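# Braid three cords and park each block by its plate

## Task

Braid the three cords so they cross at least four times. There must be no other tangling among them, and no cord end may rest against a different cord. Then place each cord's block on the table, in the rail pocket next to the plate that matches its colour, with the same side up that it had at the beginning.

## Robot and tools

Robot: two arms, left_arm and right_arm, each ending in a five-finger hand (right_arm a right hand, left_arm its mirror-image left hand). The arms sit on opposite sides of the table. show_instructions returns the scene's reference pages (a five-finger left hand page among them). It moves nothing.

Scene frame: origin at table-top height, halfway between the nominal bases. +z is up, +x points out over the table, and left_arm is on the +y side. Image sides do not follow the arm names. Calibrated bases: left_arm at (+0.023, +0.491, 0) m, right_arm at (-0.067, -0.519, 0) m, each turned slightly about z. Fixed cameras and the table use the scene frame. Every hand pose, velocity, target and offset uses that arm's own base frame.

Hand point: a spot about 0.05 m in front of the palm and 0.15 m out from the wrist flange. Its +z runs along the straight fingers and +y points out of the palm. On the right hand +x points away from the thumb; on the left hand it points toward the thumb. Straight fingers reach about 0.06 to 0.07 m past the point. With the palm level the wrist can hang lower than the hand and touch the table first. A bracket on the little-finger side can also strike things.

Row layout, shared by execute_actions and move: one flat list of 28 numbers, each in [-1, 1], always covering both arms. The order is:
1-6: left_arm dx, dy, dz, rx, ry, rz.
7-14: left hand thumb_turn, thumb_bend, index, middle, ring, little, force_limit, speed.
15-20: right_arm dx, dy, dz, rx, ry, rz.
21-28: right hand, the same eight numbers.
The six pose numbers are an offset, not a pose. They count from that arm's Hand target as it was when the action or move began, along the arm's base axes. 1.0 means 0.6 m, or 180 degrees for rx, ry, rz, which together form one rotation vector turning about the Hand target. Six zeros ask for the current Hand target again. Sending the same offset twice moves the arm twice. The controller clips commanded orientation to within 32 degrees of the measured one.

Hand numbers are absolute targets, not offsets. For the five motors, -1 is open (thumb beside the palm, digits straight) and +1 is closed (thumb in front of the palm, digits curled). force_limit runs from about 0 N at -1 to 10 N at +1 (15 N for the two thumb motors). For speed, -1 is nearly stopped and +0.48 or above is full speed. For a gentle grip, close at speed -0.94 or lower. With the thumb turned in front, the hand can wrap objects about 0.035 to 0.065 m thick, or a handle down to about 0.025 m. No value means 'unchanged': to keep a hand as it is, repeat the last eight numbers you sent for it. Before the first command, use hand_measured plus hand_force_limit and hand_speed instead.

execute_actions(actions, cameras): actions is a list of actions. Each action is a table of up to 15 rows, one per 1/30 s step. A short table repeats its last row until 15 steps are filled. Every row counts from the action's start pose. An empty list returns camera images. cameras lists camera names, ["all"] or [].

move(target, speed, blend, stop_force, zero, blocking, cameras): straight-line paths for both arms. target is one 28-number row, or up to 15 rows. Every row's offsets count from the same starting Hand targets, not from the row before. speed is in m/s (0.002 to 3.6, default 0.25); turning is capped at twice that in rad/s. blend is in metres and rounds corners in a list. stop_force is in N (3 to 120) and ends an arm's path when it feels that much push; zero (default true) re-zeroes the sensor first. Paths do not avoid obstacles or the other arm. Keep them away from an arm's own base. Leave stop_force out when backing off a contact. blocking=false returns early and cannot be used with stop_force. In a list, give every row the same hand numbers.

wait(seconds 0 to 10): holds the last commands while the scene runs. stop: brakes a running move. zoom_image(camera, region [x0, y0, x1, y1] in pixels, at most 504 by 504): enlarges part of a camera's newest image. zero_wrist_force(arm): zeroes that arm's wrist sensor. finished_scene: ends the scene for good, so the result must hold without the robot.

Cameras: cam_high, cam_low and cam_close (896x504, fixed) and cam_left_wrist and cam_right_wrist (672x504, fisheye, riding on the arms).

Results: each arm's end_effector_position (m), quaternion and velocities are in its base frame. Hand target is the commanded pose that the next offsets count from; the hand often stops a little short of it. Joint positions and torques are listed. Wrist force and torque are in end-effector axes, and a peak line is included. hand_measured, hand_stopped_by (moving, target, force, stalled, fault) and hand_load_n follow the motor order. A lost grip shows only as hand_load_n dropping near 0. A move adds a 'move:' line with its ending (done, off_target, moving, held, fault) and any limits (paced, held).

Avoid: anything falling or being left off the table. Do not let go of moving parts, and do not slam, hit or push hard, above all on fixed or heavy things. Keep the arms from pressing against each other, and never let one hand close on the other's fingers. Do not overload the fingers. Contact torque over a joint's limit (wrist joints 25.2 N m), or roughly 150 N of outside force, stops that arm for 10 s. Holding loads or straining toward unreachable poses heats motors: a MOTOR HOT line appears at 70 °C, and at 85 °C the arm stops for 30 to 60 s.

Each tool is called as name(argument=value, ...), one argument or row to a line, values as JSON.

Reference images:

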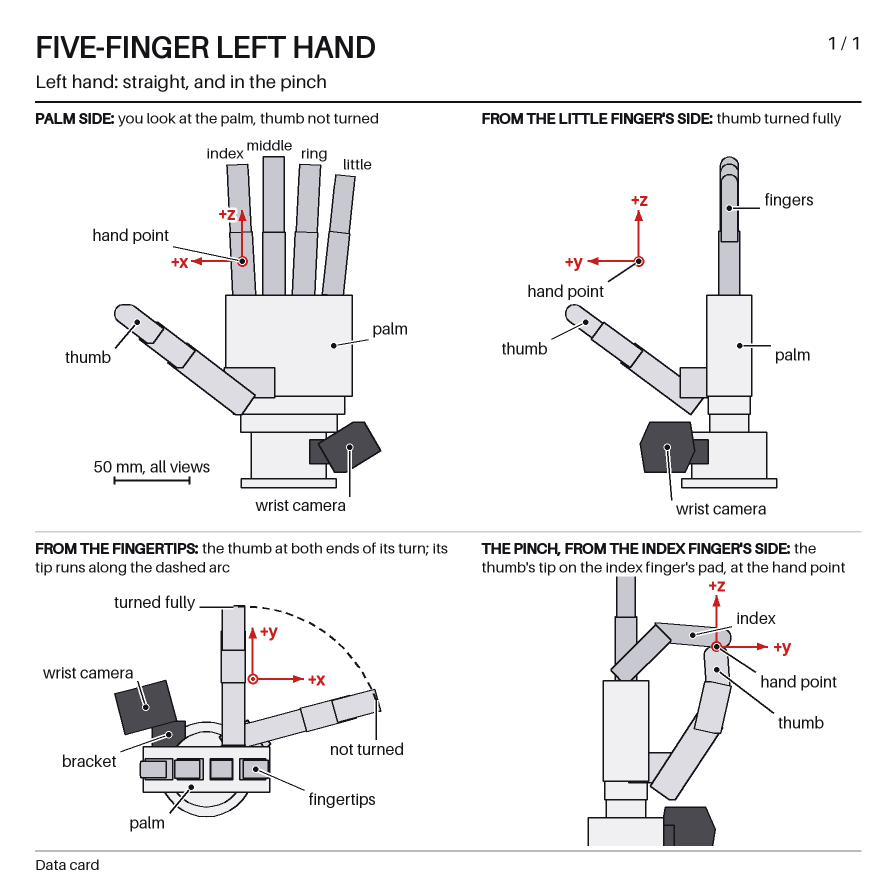

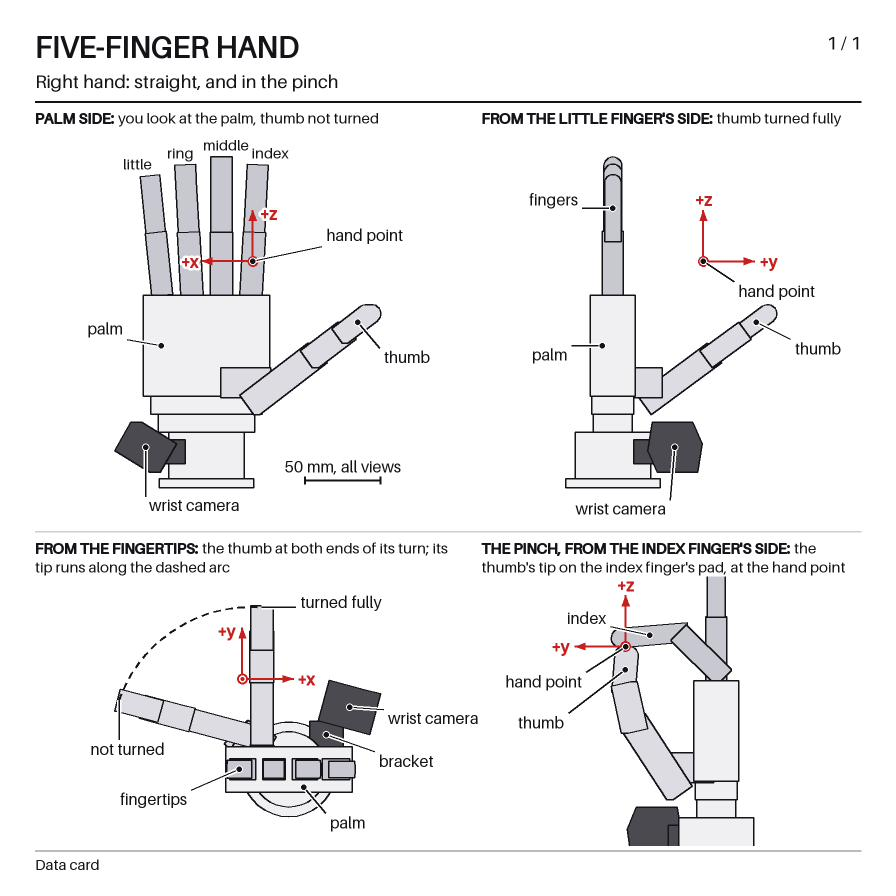

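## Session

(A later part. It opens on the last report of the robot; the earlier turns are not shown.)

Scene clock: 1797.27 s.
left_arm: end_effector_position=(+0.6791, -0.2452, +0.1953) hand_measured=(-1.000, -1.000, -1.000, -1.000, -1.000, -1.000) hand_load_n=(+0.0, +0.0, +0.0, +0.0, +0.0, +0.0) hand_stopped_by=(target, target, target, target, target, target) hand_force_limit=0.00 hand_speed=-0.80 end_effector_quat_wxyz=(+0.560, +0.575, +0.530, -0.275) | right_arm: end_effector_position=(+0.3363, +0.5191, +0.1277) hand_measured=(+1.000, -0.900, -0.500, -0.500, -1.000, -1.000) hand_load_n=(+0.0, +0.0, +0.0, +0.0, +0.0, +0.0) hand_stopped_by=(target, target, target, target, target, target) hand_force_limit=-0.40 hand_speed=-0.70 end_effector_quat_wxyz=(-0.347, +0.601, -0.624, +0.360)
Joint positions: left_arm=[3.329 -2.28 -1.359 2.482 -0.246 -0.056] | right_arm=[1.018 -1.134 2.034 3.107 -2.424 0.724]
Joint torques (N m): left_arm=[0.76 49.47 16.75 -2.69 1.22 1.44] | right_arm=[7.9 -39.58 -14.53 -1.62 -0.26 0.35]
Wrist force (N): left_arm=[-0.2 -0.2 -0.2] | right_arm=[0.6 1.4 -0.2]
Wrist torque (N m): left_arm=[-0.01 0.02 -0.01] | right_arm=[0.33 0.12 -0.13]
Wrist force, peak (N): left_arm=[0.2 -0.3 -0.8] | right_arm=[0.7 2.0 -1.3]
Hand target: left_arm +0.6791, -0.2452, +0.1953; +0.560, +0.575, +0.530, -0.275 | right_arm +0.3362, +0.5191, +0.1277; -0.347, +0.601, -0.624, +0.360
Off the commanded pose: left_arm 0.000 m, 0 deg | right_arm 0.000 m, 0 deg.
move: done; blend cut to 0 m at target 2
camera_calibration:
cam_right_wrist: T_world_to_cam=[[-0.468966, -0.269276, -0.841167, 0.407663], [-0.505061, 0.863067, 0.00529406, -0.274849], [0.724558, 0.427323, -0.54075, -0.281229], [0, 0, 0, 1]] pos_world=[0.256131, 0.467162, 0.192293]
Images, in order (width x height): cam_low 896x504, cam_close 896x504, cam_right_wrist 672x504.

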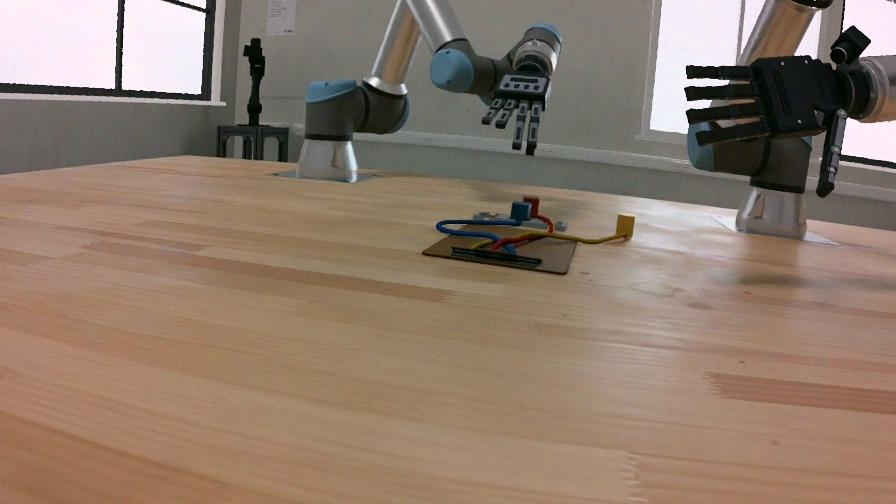

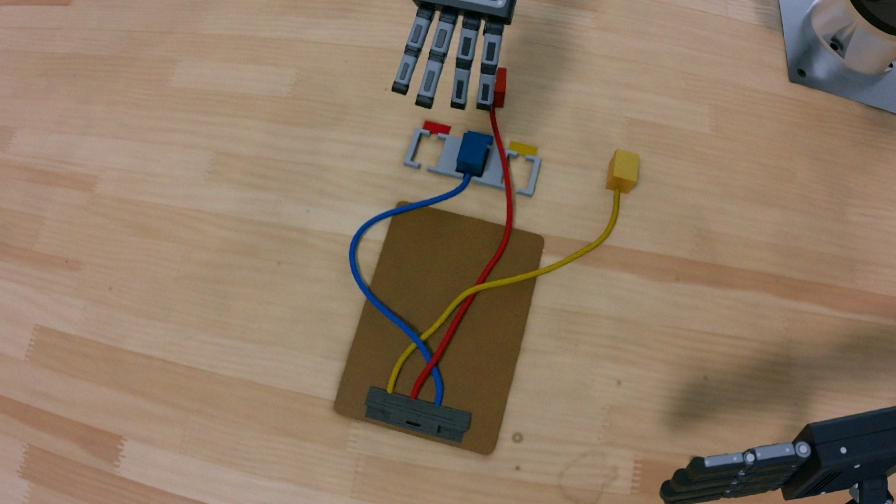

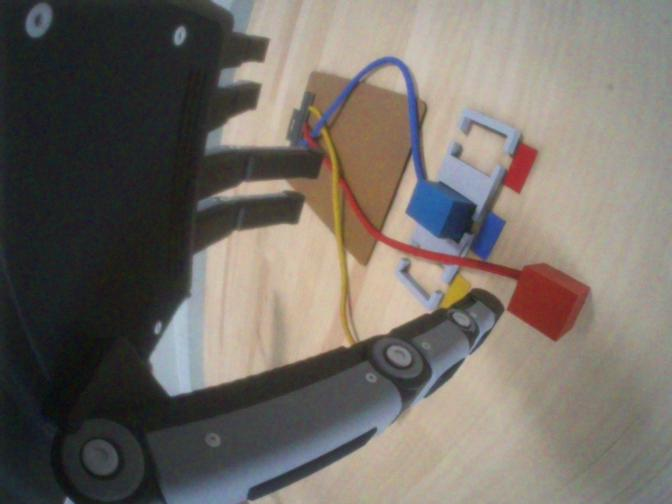

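move(
  target=[
    [0,0,0,0,0,0,-1,-1,-1,-1,-1,-1,0.0,-0.8,-0.0612,0.0108,0,0,0,0.07,1.0,-0.9,-0.5,-0.5,-1,-1,-0.4,-0.7],
    [0,0,0,0,0,0,-1,-1,-1,-1,-1,-1,0.0,-0.8,-0.0612,0.0108,-0.1608,0,0,0.07,1.0,-0.9,-0.5,-0.5,-1,-1,-0.4,-0.7],
  ],
  speed=[0.1,0.07],
  cameras=["cam_close","cam_low","cam_right_wrist"],
)

zoom_image(
  camera="cam_close",
  region=[400, 50, 560, 210],
)

zoom_image(
  camera="cam_right_wrist",
  region=[180, 130, 540, 400],
)

Scene clock: 1847.73 s.
left_arm: end_effector_position=(+0.6791, -0.2452, +0.1953) hand_measured=(-1.000, -1.000, -1.000, -1.000, -1.000, -1.000) hand_load_n=(+0.0, +0.0, +0.0, +0.0, +0.5, +0.0) hand_stopped_by=(target, target, target, target, target, target) hand_force_limit=0.00 hand_speed=-0.80 end_effector_quat_wxyz=(+0.560, +0.575, +0.530, -0.275) | right_arm: end_effector_position=(+0.2995, +0.5256, +0.0314) hand_measured=(+1.000, -0.900, -0.500, -0.500, -1.000, -1.000) hand_load_n=(+0.0, +0.0, +0.0, +0.0, +0.0, +0.0) hand_stopped_by=(target, target, target, target, target, target) hand_force_limit=-0.40 hand_speed=-0.70 end_effector_quat_wxyz=(-0.384, +0.666, -0.554, +0.320)
Joint positions: left_arm=[3.329 -2.28 -1.359 2.482 -0.246 -0.056] | right_arm=[1.03 -0.923 2.139 2.643 -2.277 0.516]
Joint torques (N m): left_arm=[1.67 49.6 17.69 -2.71 1.28 1.41] | right_arm=[-7.52 -30.83 -5.45 -2.93 0.79 -1.7]
Wrist force (N): left_arm=[0.1 -0.3 -0.3] | right_arm=[0.6 1.1 0.0]
Wrist torque (N m): left_arm=[-0.02 -0.03 0.02] | right_arm=[0.25 0.10 -0.28]
Wrist force, peak (N): left_arm=[0.2 -0.3 -0.8] | right_arm=[0.7 1.8 0.3]
Hand target: left_arm +0.6791, -0.2452, +0.1953; +0.560, +0.575, +0.530, -0.275 | right_arm +0.2995, +0.5255, +0.0313; -0.384, +0.666, -0.554, +0.320
Off the commanded pose: left_arm 0.000 m, 0 deg | right_arm 0.000 m, 0 deg.
move: done
camera_calibration:
cam_right_wrist: T_world_to_cam=[[-0.398924, -0.364905, -0.841251, 0.340428], [-0.681132, 0.732141, 0.00541822, -0.177011], [0.613937, 0.575165, -0.540617, -0.354133], [0, 0, 0, 1]] pos_world=[0.232652, 0.457505, 0.0958943]
Images, in order (width x height): cam_low 896x504, cam_close 896x504, cam_right_wrist 672x504.

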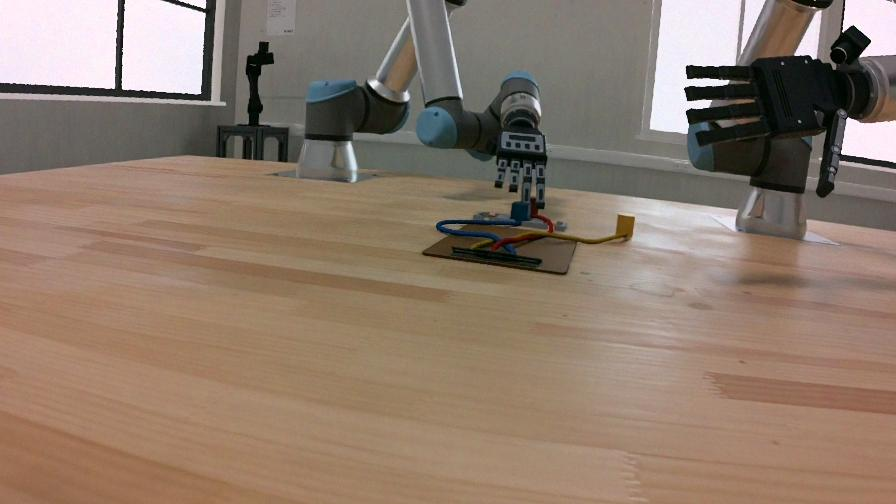

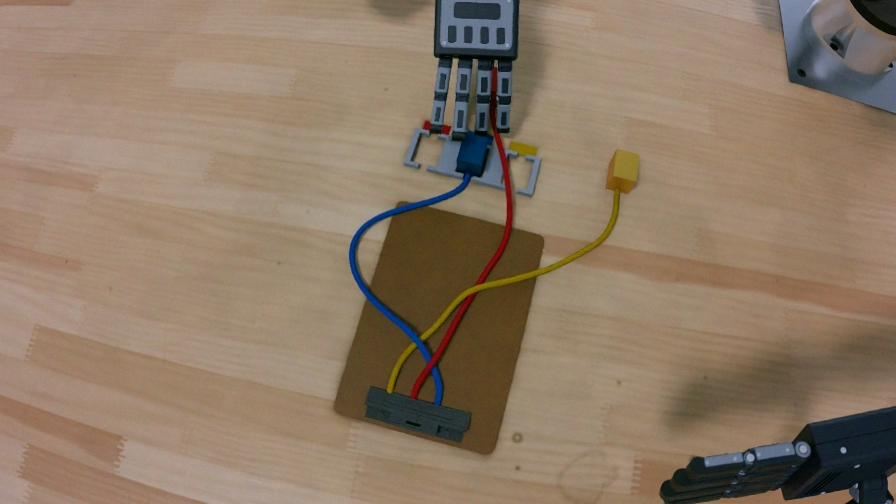

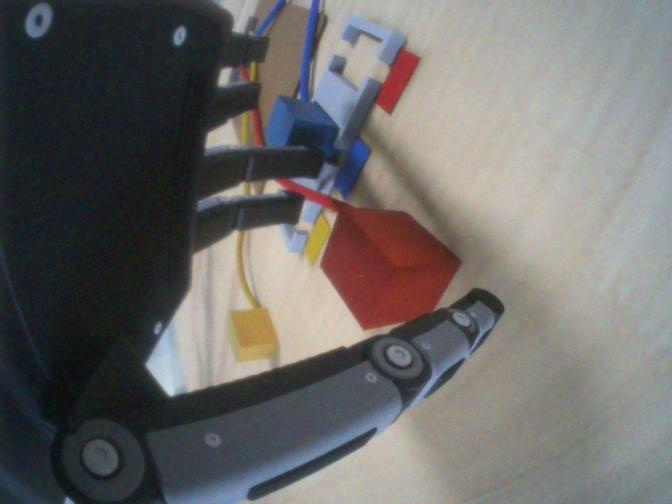

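Scaled by 3.150 from the camera's 896x504 image, which has a finer 1280x720 frame.

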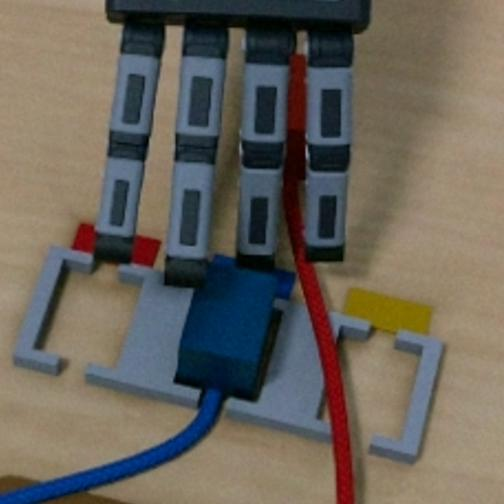

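Scaled by 1.400 from the camera's 672x504 image, which has a finer 960x720 frame.

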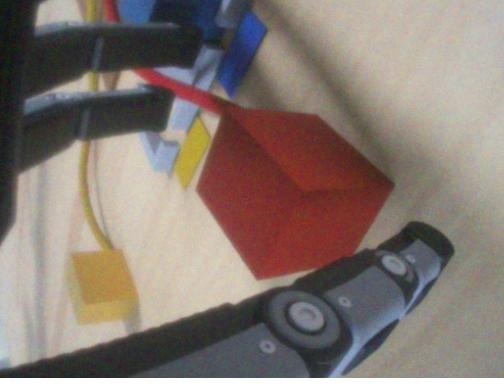

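move(
  target=[
    [0,0,0,0,0,0,-1,-1,-1,-1,-1,-1,0.0,-0.8,0,0,0,0,0,0,1.0,-0.45,0.15,0.15,-1,-1,-0.4,-0.88],
    [0,0,0,0,0,0,-1,-1,-1,-1,-1,-1,0.0,-0.8,0,0,0.15,0,0,0,1.0,-0.45,0.15,0.15,-1,-1,-0.4,-0.88],
    [0,0,0,0,0,0,-1,-1,-1,-1,-1,-1,0.0,-0.8,0.05,-0.088,0.16,0,0,-0.07,1.0,-0.45,0.15,0.15,-1,-1,-0.4,-0.88],
  ],
  speed=[0.05,0.1,0.1],
  blend=[0,0.01,0],
  cameras=["cam_close","cam_low","cam_right_wrist"],
)

zoom_image(
  camera="cam_close",
  region=[340, 50, 560, 330],
)

zoom_image(
  camera="cam_low",
  region=[430, 90, 610, 270],
)

Scene clock: 1878.57 s.
left_arm: end_effector_position=(+0.6791, -0.2452, +0.1953) hand_measured=(-1.000, -1.000, -1.000, -1.000, -1.000, -1.000) hand_load_n=(+0.0, +0.0, +0.5, +0.0, +0.0, +0.0) hand_stopped_by=(target, target, target, target, target, target) hand_force_limit=0.00 hand_speed=-0.80 end_effector_quat_wxyz=(+0.560, +0.575, +0.530, -0.275) | right_arm: end_effector_position=(+0.3295, +0.4727, +0.1273) hand_measured=(+1.000, -0.624, +0.066, +0.044, -1.000, -1.000) hand_load_n=(-2.0, +7.0, +4.0, +2.0, +0.0, +0.0) hand_stopped_by=(target, force, force, force, target, target) hand_force_limit=-0.40 hand_speed=-0.88 end_effector_quat_wxyz=(-0.347, +0.601, -0.624, +0.360)
Joint positions: left_arm=[3.329 -2.28 -1.359 2.482 -0.246 -0.056] | right_arm=[0.977 -1.202 2.163 3.011 -2.397 0.678]
Joint torques (N m): left_arm=[1.59 49.52 16.71 -2.53 1.13 1.42] | right_arm=[9.47 -24.56 -22.45 -3.56 0.96 -2.23]
Wrist force (N): left_arm=[0.2 -0.4 -0.2] | right_arm=[0.6 2.0 0.2]
Wrist torque (N m): left_arm=[-0.04 -0.05 0.03] | right_arm=[0.33 0.08 -0.13]
Wrist force, peak (N): left_arm=[0.2 -0.3 -0.9] | right_arm=[0.7 3.1 1.0]
Hand target: left_arm +0.6791, -0.2452, +0.1953; +0.560, +0.575, +0.530, -0.275 | right_arm +0.3295, +0.4727, +0.1273; -0.347, +0.601, -0.624, +0.360
Off the commanded pose: left_arm 0.000 m, 0 deg | right_arm 0.000 m, 0 deg.
move: done
camera_calibration:
cam_right_wrist: T_world_to_cam=[[-0.468989, -0.269204, -0.841177, 0.391537], [-0.504927, 0.863146, 0.00528246, -0.238298], [0.724636, 0.427211, -0.540734, -0.25672], [0, 0, 0, 1]] pos_world=[0.249332, 0.420762, 0.191793]
Images, in order (width x height): cam_low 896x504, cam_close 896x504, cam_right_wrist 672x504.

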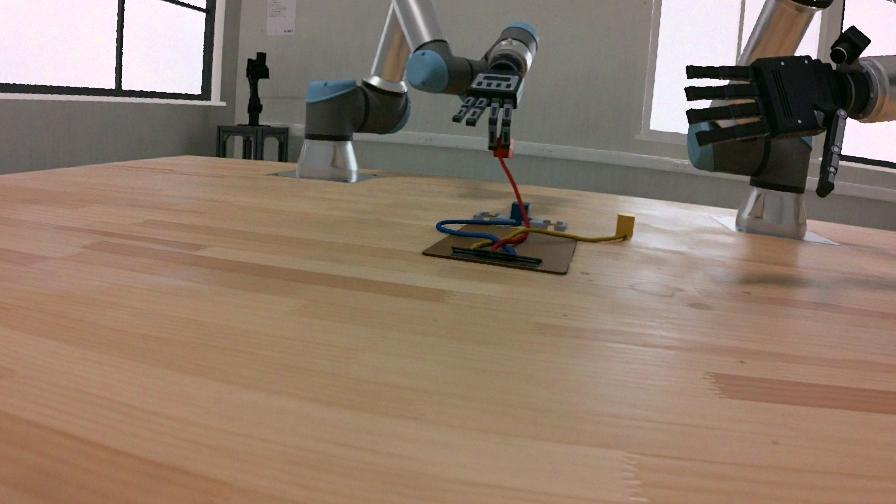

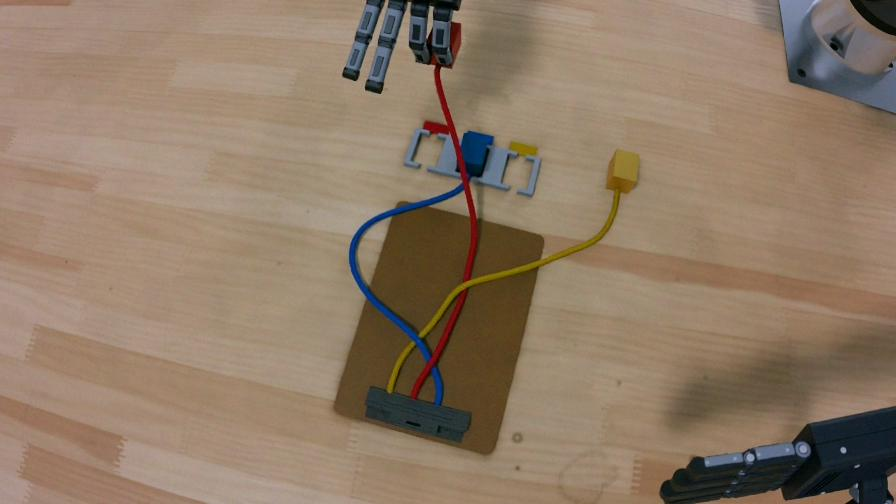

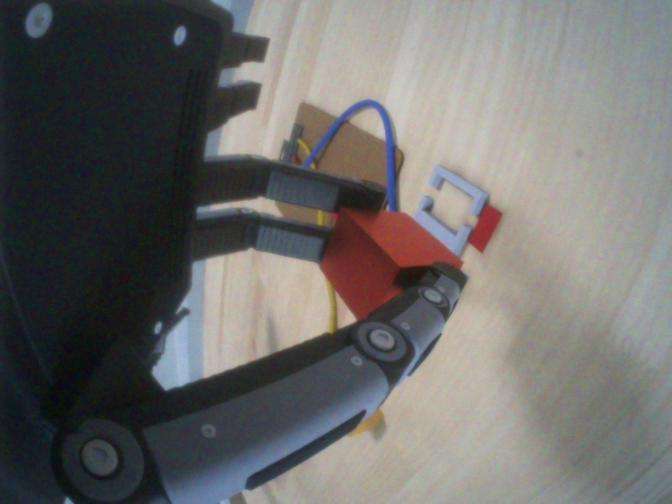

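Scaled by 1.800 from the camera's 896x504 image, which has a finer 1280x720 frame.

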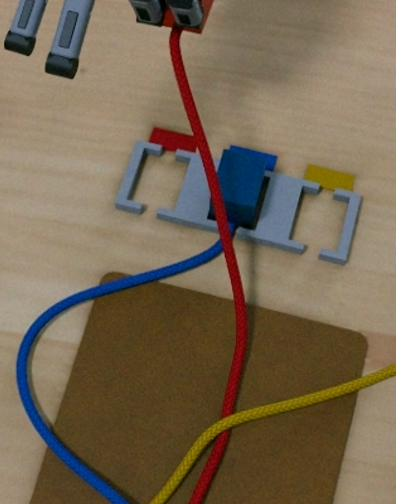

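Scaled by 2.800 from the camera's 896x504 image, which has a finer 1280x720 frame.

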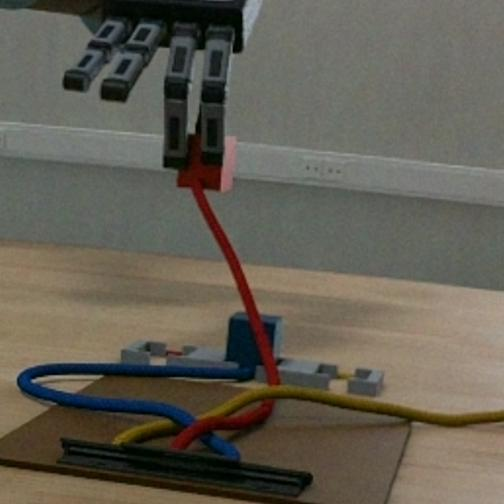

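move(
  target=[
    [0,0,0,0,0,0,-1,-1,-1,-1,-1,-1,0.0,-0.8,0.0967,-0.1293,-0.05,0,0,0,1.0,-0.45,0.15,0.15,-1,-1,-0.4,-0.88],
    [0,0,0,0,0,0,-1,-1,-1,-1,-1,-1,0.0,-0.8,0.0967,-0.1293,-0.085,0,0,0,1.0,-0.45,0.15,0.15,-1,-1,-0.4,-0.88],
    [0,0,0,0,0,0,-1,-1,-1,-1,-1,-1,0.0,-0.8,0.1087,0,-0.115,0,0,0,1.0,-0.45,0.15,0.15,-1,-1,-0.4,-0.88],
  ],
  speed=[0.1,0.08,0.06],
  cameras=["cam_close","cam_low","cam_right_wrist"],
)

zoom_image(
  camera="cam_close",
  region=[340, 100, 540, 350],
)

zoom_image(
  camera="cam_right_wrist",
  region=[280, 60, 540, 360],
)

zoom_image(
  camera="cam_low",
  region=[450, 160, 570, 250],
)

Scene clock: 1904.27 s.
left_arm: end_effector_position=(+0.6791, -0.2452, +0.1953) hand_measured=(-1.000, -1.000, -1.000, -1.000, -1.000, -1.000) hand_load_n=(+0.0, +0.0, +0.0, +0.0, +0.0, +0.0) hand_stopped_by=(target, target, target, target, target, target) hand_force_limit=0.00 hand_speed=-0.80 end_effector_quat_wxyz=(+0.560, +0.575, +0.530, -0.275) | right_arm: end_effector_position=(+0.3947, +0.4727, +0.0583) hand_measured=(+1.000, -0.624, +0.066, +0.044, -1.000, -1.000) hand_load_n=(-2.0, +7.0, +4.0, +2.0, +0.0, +0.0) hand_stopped_by=(target, force, force, force, target, target) hand_force_limit=-0.40 hand_speed=-0.88 end_effector_quat_wxyz=(-0.347, +0.601, -0.624, +0.360)
Joint positions: left_arm=[3.329 -2.28 -1.359 2.482 -0.246 -0.056] | right_arm=[0.865 -0.98 2.099 2.774 -2.318 0.566]
Joint torques (N m): left_arm=[1.34 49.88 15.26 -2.57 1.12 1.56] | right_arm=[-9.03 -43.11 -3.7 -3.8 1.09 -2.13]
Wrist force (N): left_arm=[0.4 -0.1 -0.6] | right_arm=[0.4 2.1 0.1]
Wrist torque (N m): left_arm=[0.01 -0.07 0.03] | right_arm=[0.33 0.16 -0.22]
Wrist force, peak (N): left_arm=[0.1 -0.6 -0.6] | right_arm=[0.7 2.8 0.6]
Hand target: left_arm +0.6791, -0.2452, +0.1953; +0.560, +0.575, +0.530, -0.275 | right_arm +0.3947, +0.4727, +0.0583; -0.347, +0.601, -0.624, +0.360
Off the commanded pose: left_arm 0.000 m, 0 deg | right_arm 0.000 m, 0 deg.
move: done
camera_calibration:
cam_right_wrist: T_world_to_cam=[[-0.46897, -0.269192, -0.841191, 0.364092], [-0.50499, 0.863109, 0.0053287, -0.205069], [0.724605, 0.427292, -0.540711, -0.341346], [0, 0, 0, 1]] pos_world=[0.314531, 0.420862, 0.122794]
Images, in order (width x height): cam_low 896x504, cam_close 896x504, cam_right_wrist 672x504.

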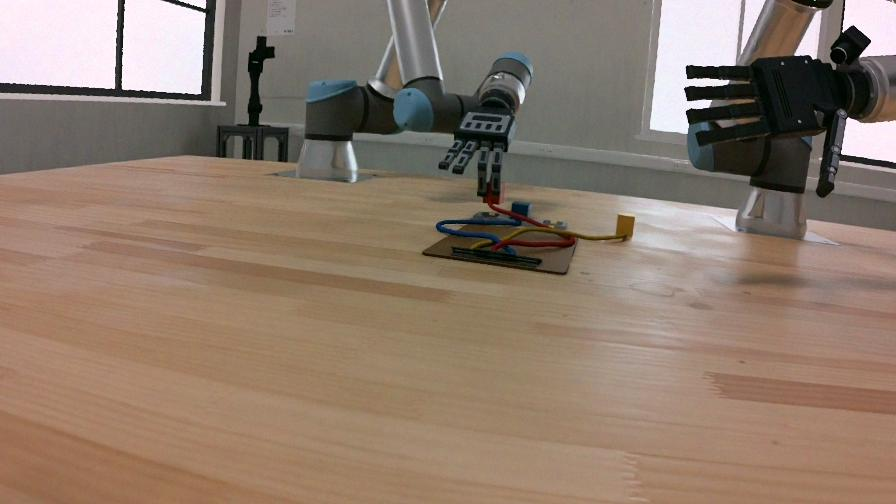

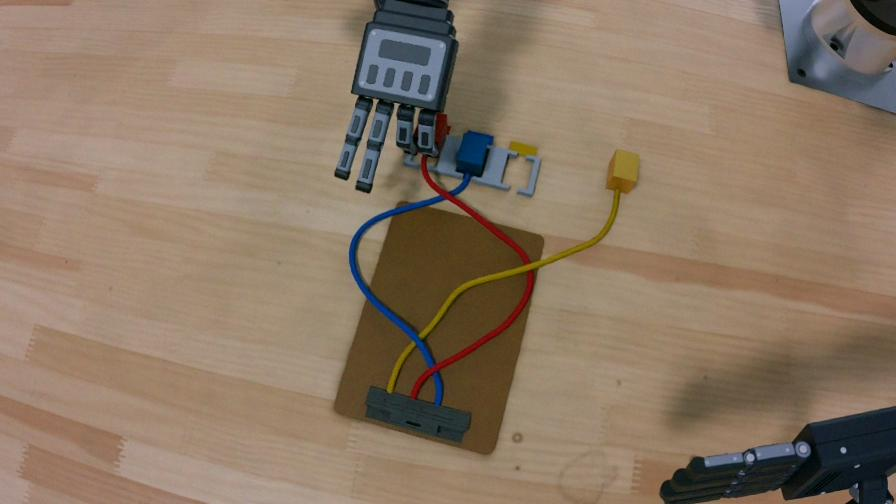

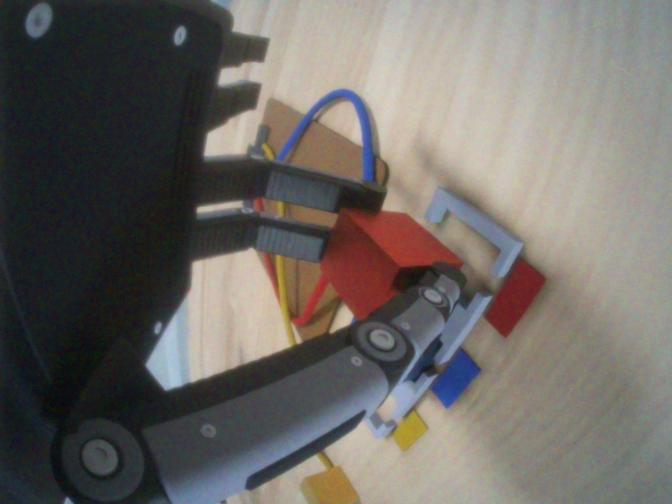

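Scaled by 2.016 from the camera's 896x504 image, which has a finer 1280x720 frame.

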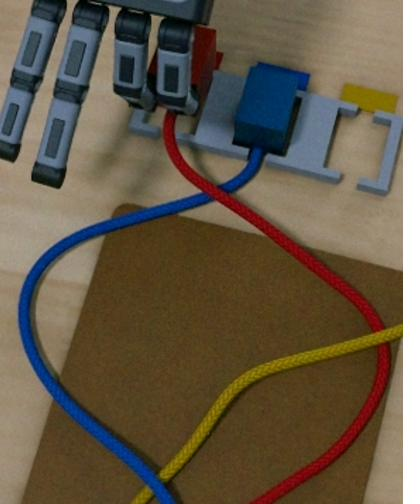

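Scaled by 1.680 from the camera's 672x504 image, which has a finer 960x720 frame.

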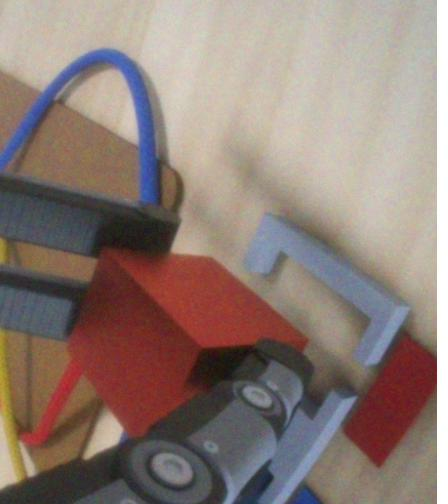

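Scaled by 4.200 from the camera's 896x504 image, which has a finer 1280x720 frame.

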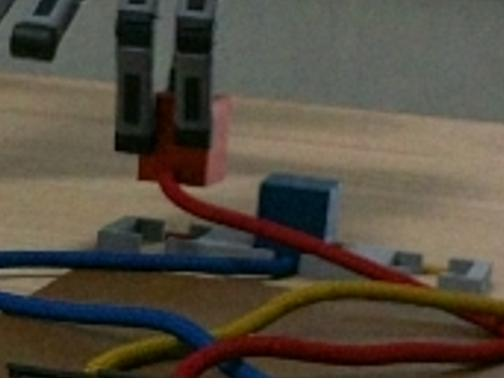

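zoom_image(
  camera="cam_close",
  region=[390, 90, 490, 190],
)

zoom_image(
  camera="cam_low",
  region=[470, 170, 540, 230],
)

zoom_image(
  camera="cam_right_wrist",
  region=[310, 180, 530, 350],
)

Scaled by 5.040 from the camera's 896x504 image, which has a finer 1280x720 frame.

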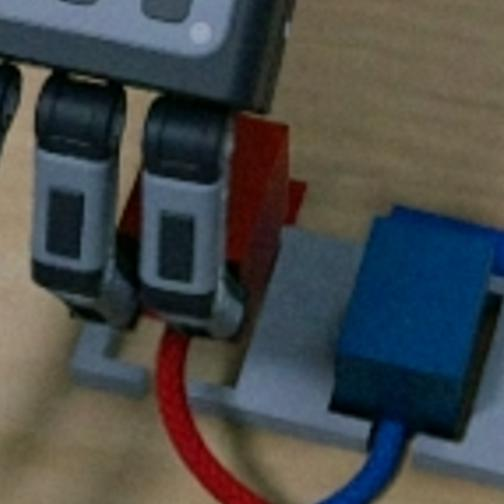

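Scaled by 7.200 from the camera's 896x504 image, which has a finer 1280x720 frame.

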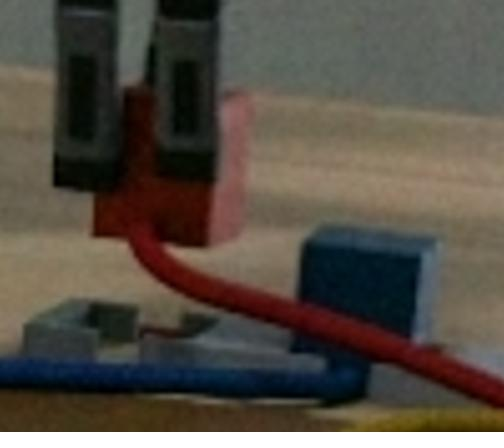

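Scaled by 2.291 from the camera's 672x504 image, which has a finer 960x720 frame.

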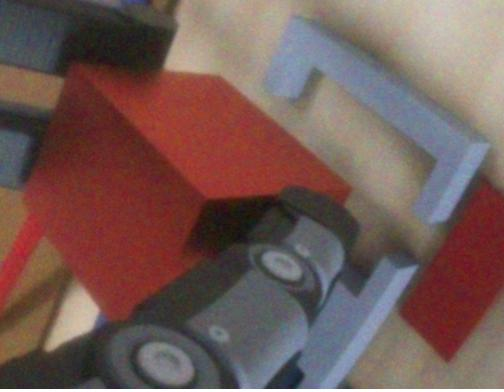

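move(
  target=[0,0,0,0,0,0,-1,-1,-1,-1,-1,-1,0.0,-0.8,-0.0047,-0.003,-0.024,0,0,0.0294,1.0,-0.45,0.15,0.15,-1,-1,-0.4,-0.88],
  speed=0.04,
  cameras=["cam_close","cam_low","cam_right_wrist"],
)

zoom_image(
  camera="cam_close",
  region=[390, 90, 490, 190],
)

zoom_image(
  camera="cam_low",
  region=[470, 170, 540, 230],
)

zoom_image(
  camera="cam_right_wrist",
  region=[310, 180, 530, 350],
)

Scene clock: 1971.67 s.
left_arm: end_effector_position=(+0.6791, -0.2452, +0.1953) hand_measured=(-1.000, -1.000, -1.000, -1.000, -1.000, -1.000) hand_load_n=(+0.0, +0.0, +0.0, +0.0, +0.0, +0.0) hand_stopped_by=(target, target, target, target, target, target) hand_force_limit=0.00 hand_speed=-0.80 end_effector_quat_wxyz=(+0.560, +0.575, +0.530, -0.275) | right_arm: end_effector_position=(+0.3919, +0.4708, +0.0437) hand_measured=(+1.000, -0.624, +0.066, +0.044, -1.000, -1.000) hand_load_n=(-1.5, +7.0, +4.0, +2.0, -0.5, +0.0) hand_stopped_by=(target, force, force, force, target, target) hand_force_limit=-0.40 hand_speed=-0.88 end_effector_quat_wxyz=(-0.363, +0.629, -0.596, +0.343) end_effector_velocity=(+0.001, +0.000, +0.001) end_effector_angular_velocity=(+0.001, -0.001, -0.005)
Joint positions: left_arm=[3.329 -2.28 -1.359 2.482 -0.246 -0.056] | right_arm=[0.838 -0.947 2.134 2.64 -2.228 0.463]
Joint velocities: left_arm=[within noise] | right_arm=[0.001 -0.001 -0.001 0.003 -0.005 0.004]
Joint torques (N m): left_arm=[2.13 51.37 15.95 -2.65 1.17 1.75] | right_arm=[9.54 -42.63 -18.84 -1.42 -3.01 1.46]
Wrist force (N): left_arm=[0.3 -0.2 -0.2] | right_arm=[0.7 2.0 0.4]
Wrist torque (N m): left_arm=[-0.01 -0.05 0.03] | right_arm=[0.29 0.10 -0.26]
Wrist force, peak (N): left_arm=[0.1 -0.5 -0.8] | right_arm=[0.9 2.2 0.3]
Hand target: left_arm +0.6791, -0.2452, +0.1953; +0.560, +0.575, +0.530, -0.275 | right_arm +0.3919, +0.4709, +0.0439; -0.363, +0.629, -0.595, +0.343
Off the commanded pose: left_arm 0.000 m, 0 deg | right_arm 0.000 m, 0 deg.
move: done
camera_calibration:
cam_right_wrist: T_world_to_cam=[[-0.44243, -0.311477, -0.840975, 0.359541], [-0.582379, 0.8129, 0.0053055, -0.150731], [0.681976, 0.492113, -0.541049, -0.360175], [0, 0, 0, 1]] pos_world=[0.31692, 0.411765, 0.108293]
Images, in order (width x height): cam_low 896x504, cam_close 896x504, cam_right_wrist 672x504.

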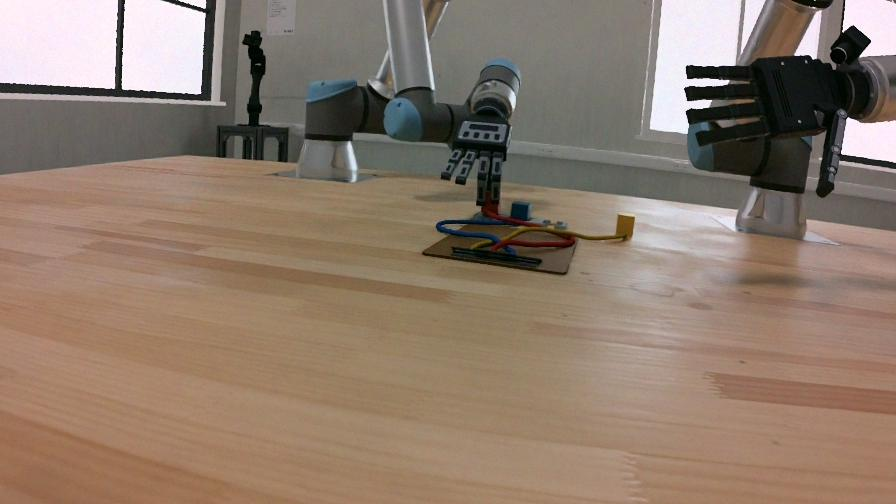

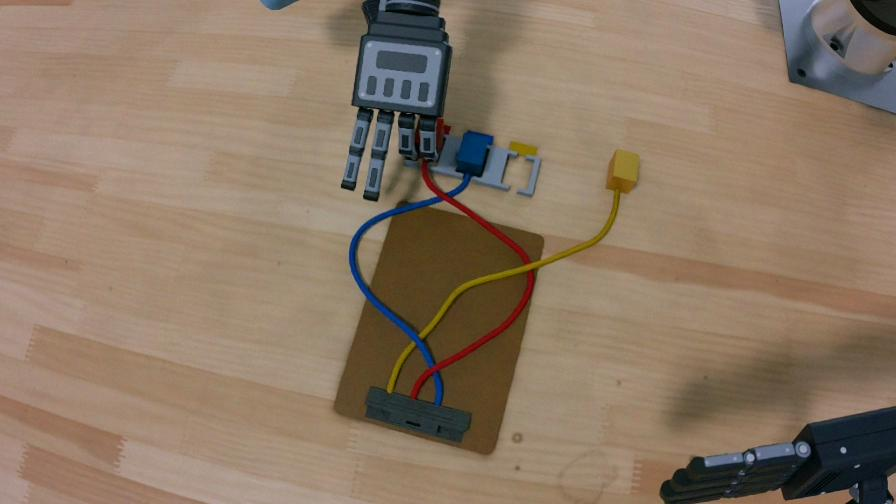

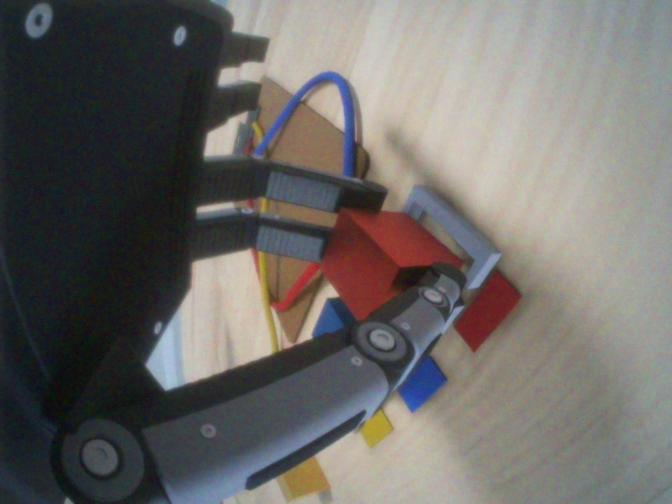

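Scaled by 5.040 from the camera's 896x504 image, which has a finer 1280x720 frame.

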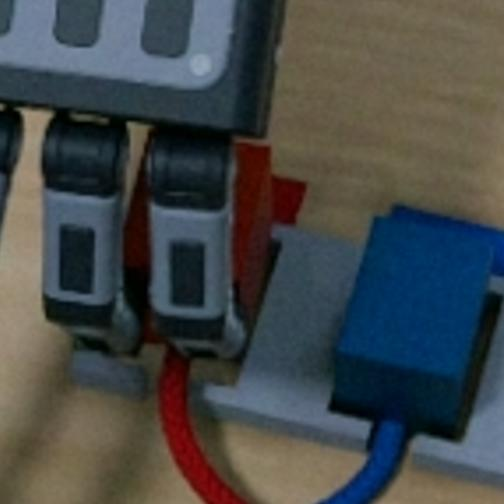

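Scaled by 7.200 from the camera's 896x504 image, which has a finer 1280x720 frame.

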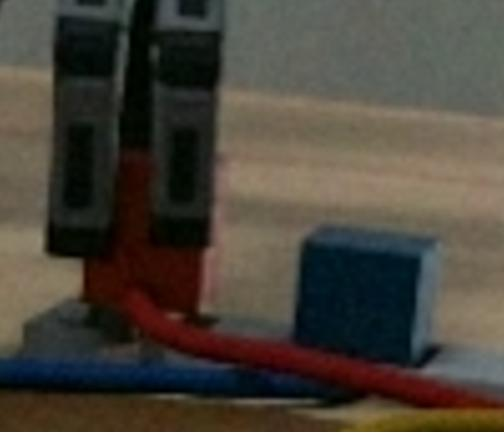

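Scaled by 2.291 from the camera's 672x504 image, which has a finer 960x720 frame.

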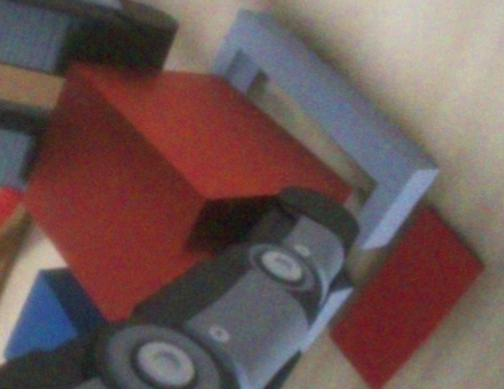

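move(
  target=[
    [0,0,0,0,0,0,-1,-1,-1,-1,-1,-1,0.0,-0.8,0,-0.0018,0,0,0,0,1.0,-0.45,0.15,0.15,-1,-1,-0.4,-0.88],
    [0,0,0,0,0,0,-1,-1,-1,-1,-1,-1,0.0,-0.8,0,-0.0018,-0.0203,0,0,0,1.0,-0.45,0.15,0.15,-1,-1,-0.4,-0.88],
  ],
  speed=0.02,
  stop_force=4,
  cameras=["cam_close","cam_low","cam_right_wrist"],
)

zoom_image(
  camera="cam_low",
  region=[470, 170, 540, 230],
)

zoom_image(
  camera="cam_right_wrist",
  region=[310, 180, 530, 350],
)

Scene clock: 1992.77 s.
left_arm: end_effector_position=(+0.6791, -0.2452, +0.1953) hand_measured=(-1.000, -1.000, -1.000, -1.000, -1.000, -1.000) hand_load_n=(+0.0, +0.0, +0.0, +0.0, +0.0, +0.0) hand_stopped_by=(target, target, target, target, target, target) hand_force_limit=0.00 hand_speed=-0.80 end_effector_quat_wxyz=(+0.560, +0.575, +0.530, -0.275) | right_arm: end_effector_position=(+0.3919, +0.4698, +0.0379) hand_measured=(+1.000, -0.624, +0.066, +0.044, -1.000, -1.000) hand_load_n=(-0.5, +6.5, +3.0, +3.0, -0.5, +0.0) hand_stopped_by=(target, force, force, force, target, target) hand_force_limit=-0.40 hand_speed=-0.88 end_effector_quat_wxyz=(-0.363, +0.629, -0.595, +0.343)
Joint positions: left_arm=[3.329 -2.28 -1.359 2.482 -0.246 -0.056] | right_arm=[0.837 -0.933 2.135 2.622 -2.226 0.461]
Joint torques (N m): left_arm=[2.51 49.99 16.6 -2.37 1.35 1.55] | right_arm=[-1.54 -30.25 -3.66 -3.72 -0.32 -1.91]
Wrist force (N): left_arm=[-0.3 0.0 -0.5] | right_arm=[0.9 1.8 0.0]
Wrist torque (N m): left_arm=[0.04 0.02 -0.01] | right_arm=[0.29 0.07 -0.10]
Wrist force, peak (N): left_arm=[0.2 -0.6 -0.6] | right_arm=[3.2 -3.0 -2.6]
Hand target: left_arm +0.6791, -0.2452, +0.1953; +0.560, +0.575, +0.530, -0.275 | right_arm +0.3919, +0.4698, +0.0379; -0.363, +0.629, -0.595, +0.343 (not the last commanded pose)
Off the commanded pose: left_arm 0.000 m, 0 deg | right_arm 0.006 m, 0 deg.
move: contact (right_arm); path passed 1 of 2 targets
camera_calibration:
cam_right_wrist: T_world_to_cam=[[-0.442178, -0.311386, -0.84114, 0.354168], [-0.582537, 0.812786, 0.00534425, -0.149794], [0.682003, 0.492359, -0.54079, -0.36301], [0, 0, 0, 1]] pos_world=[0.316919, 0.410764, 0.102394]
Images, in order (width x height): cam_low 896x504, cam_close 896x504, cam_right_wrist 672x504.

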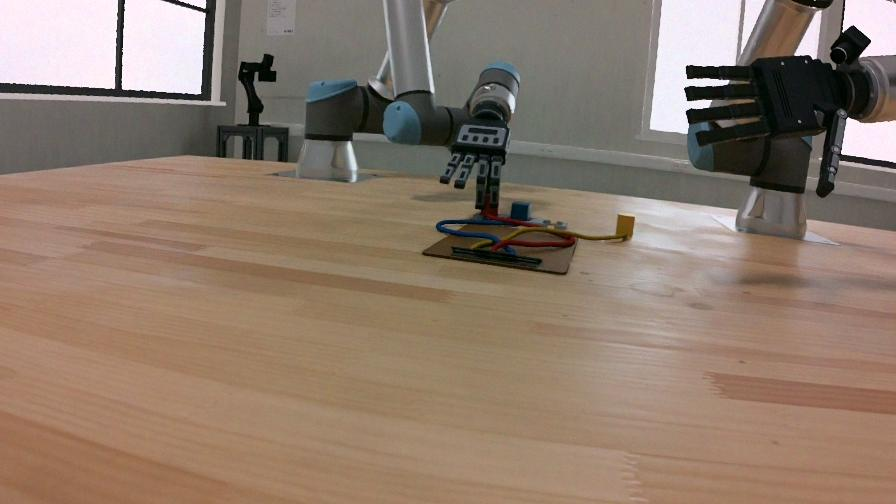

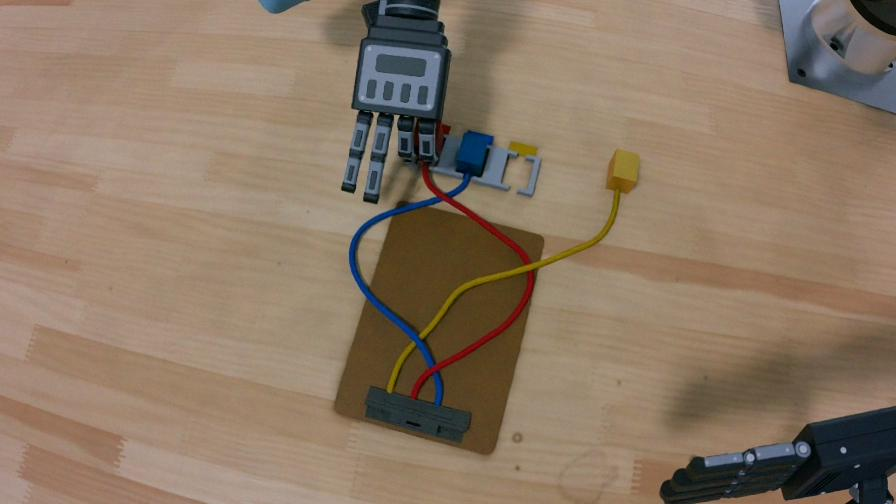

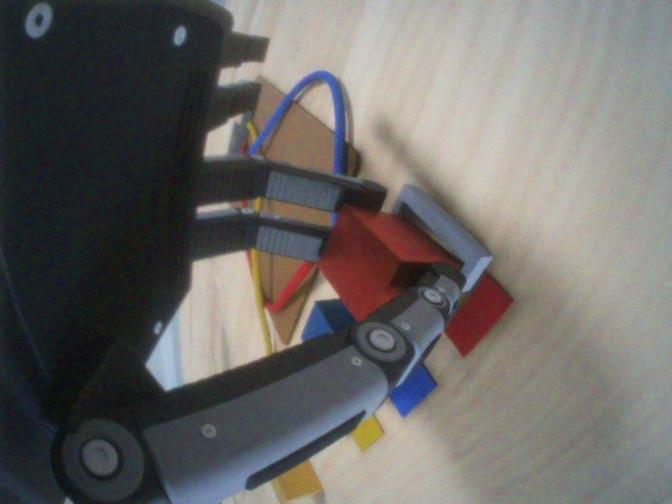

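Scaled by 7.200 from the camera's 896x504 image, which has a finer 1280x720 frame.

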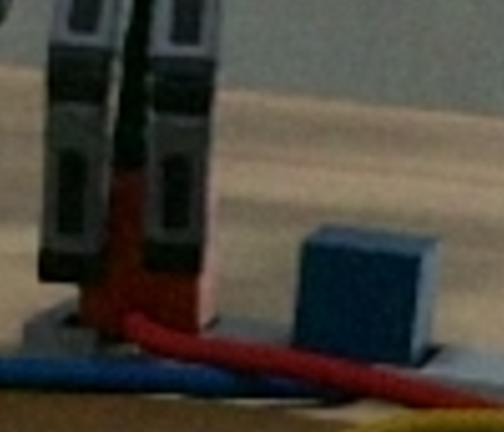

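Scaled by 2.291 from the camera's 672x504 image, which has a finer 960x720 frame.

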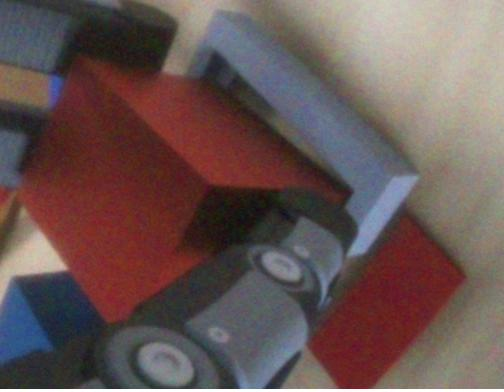

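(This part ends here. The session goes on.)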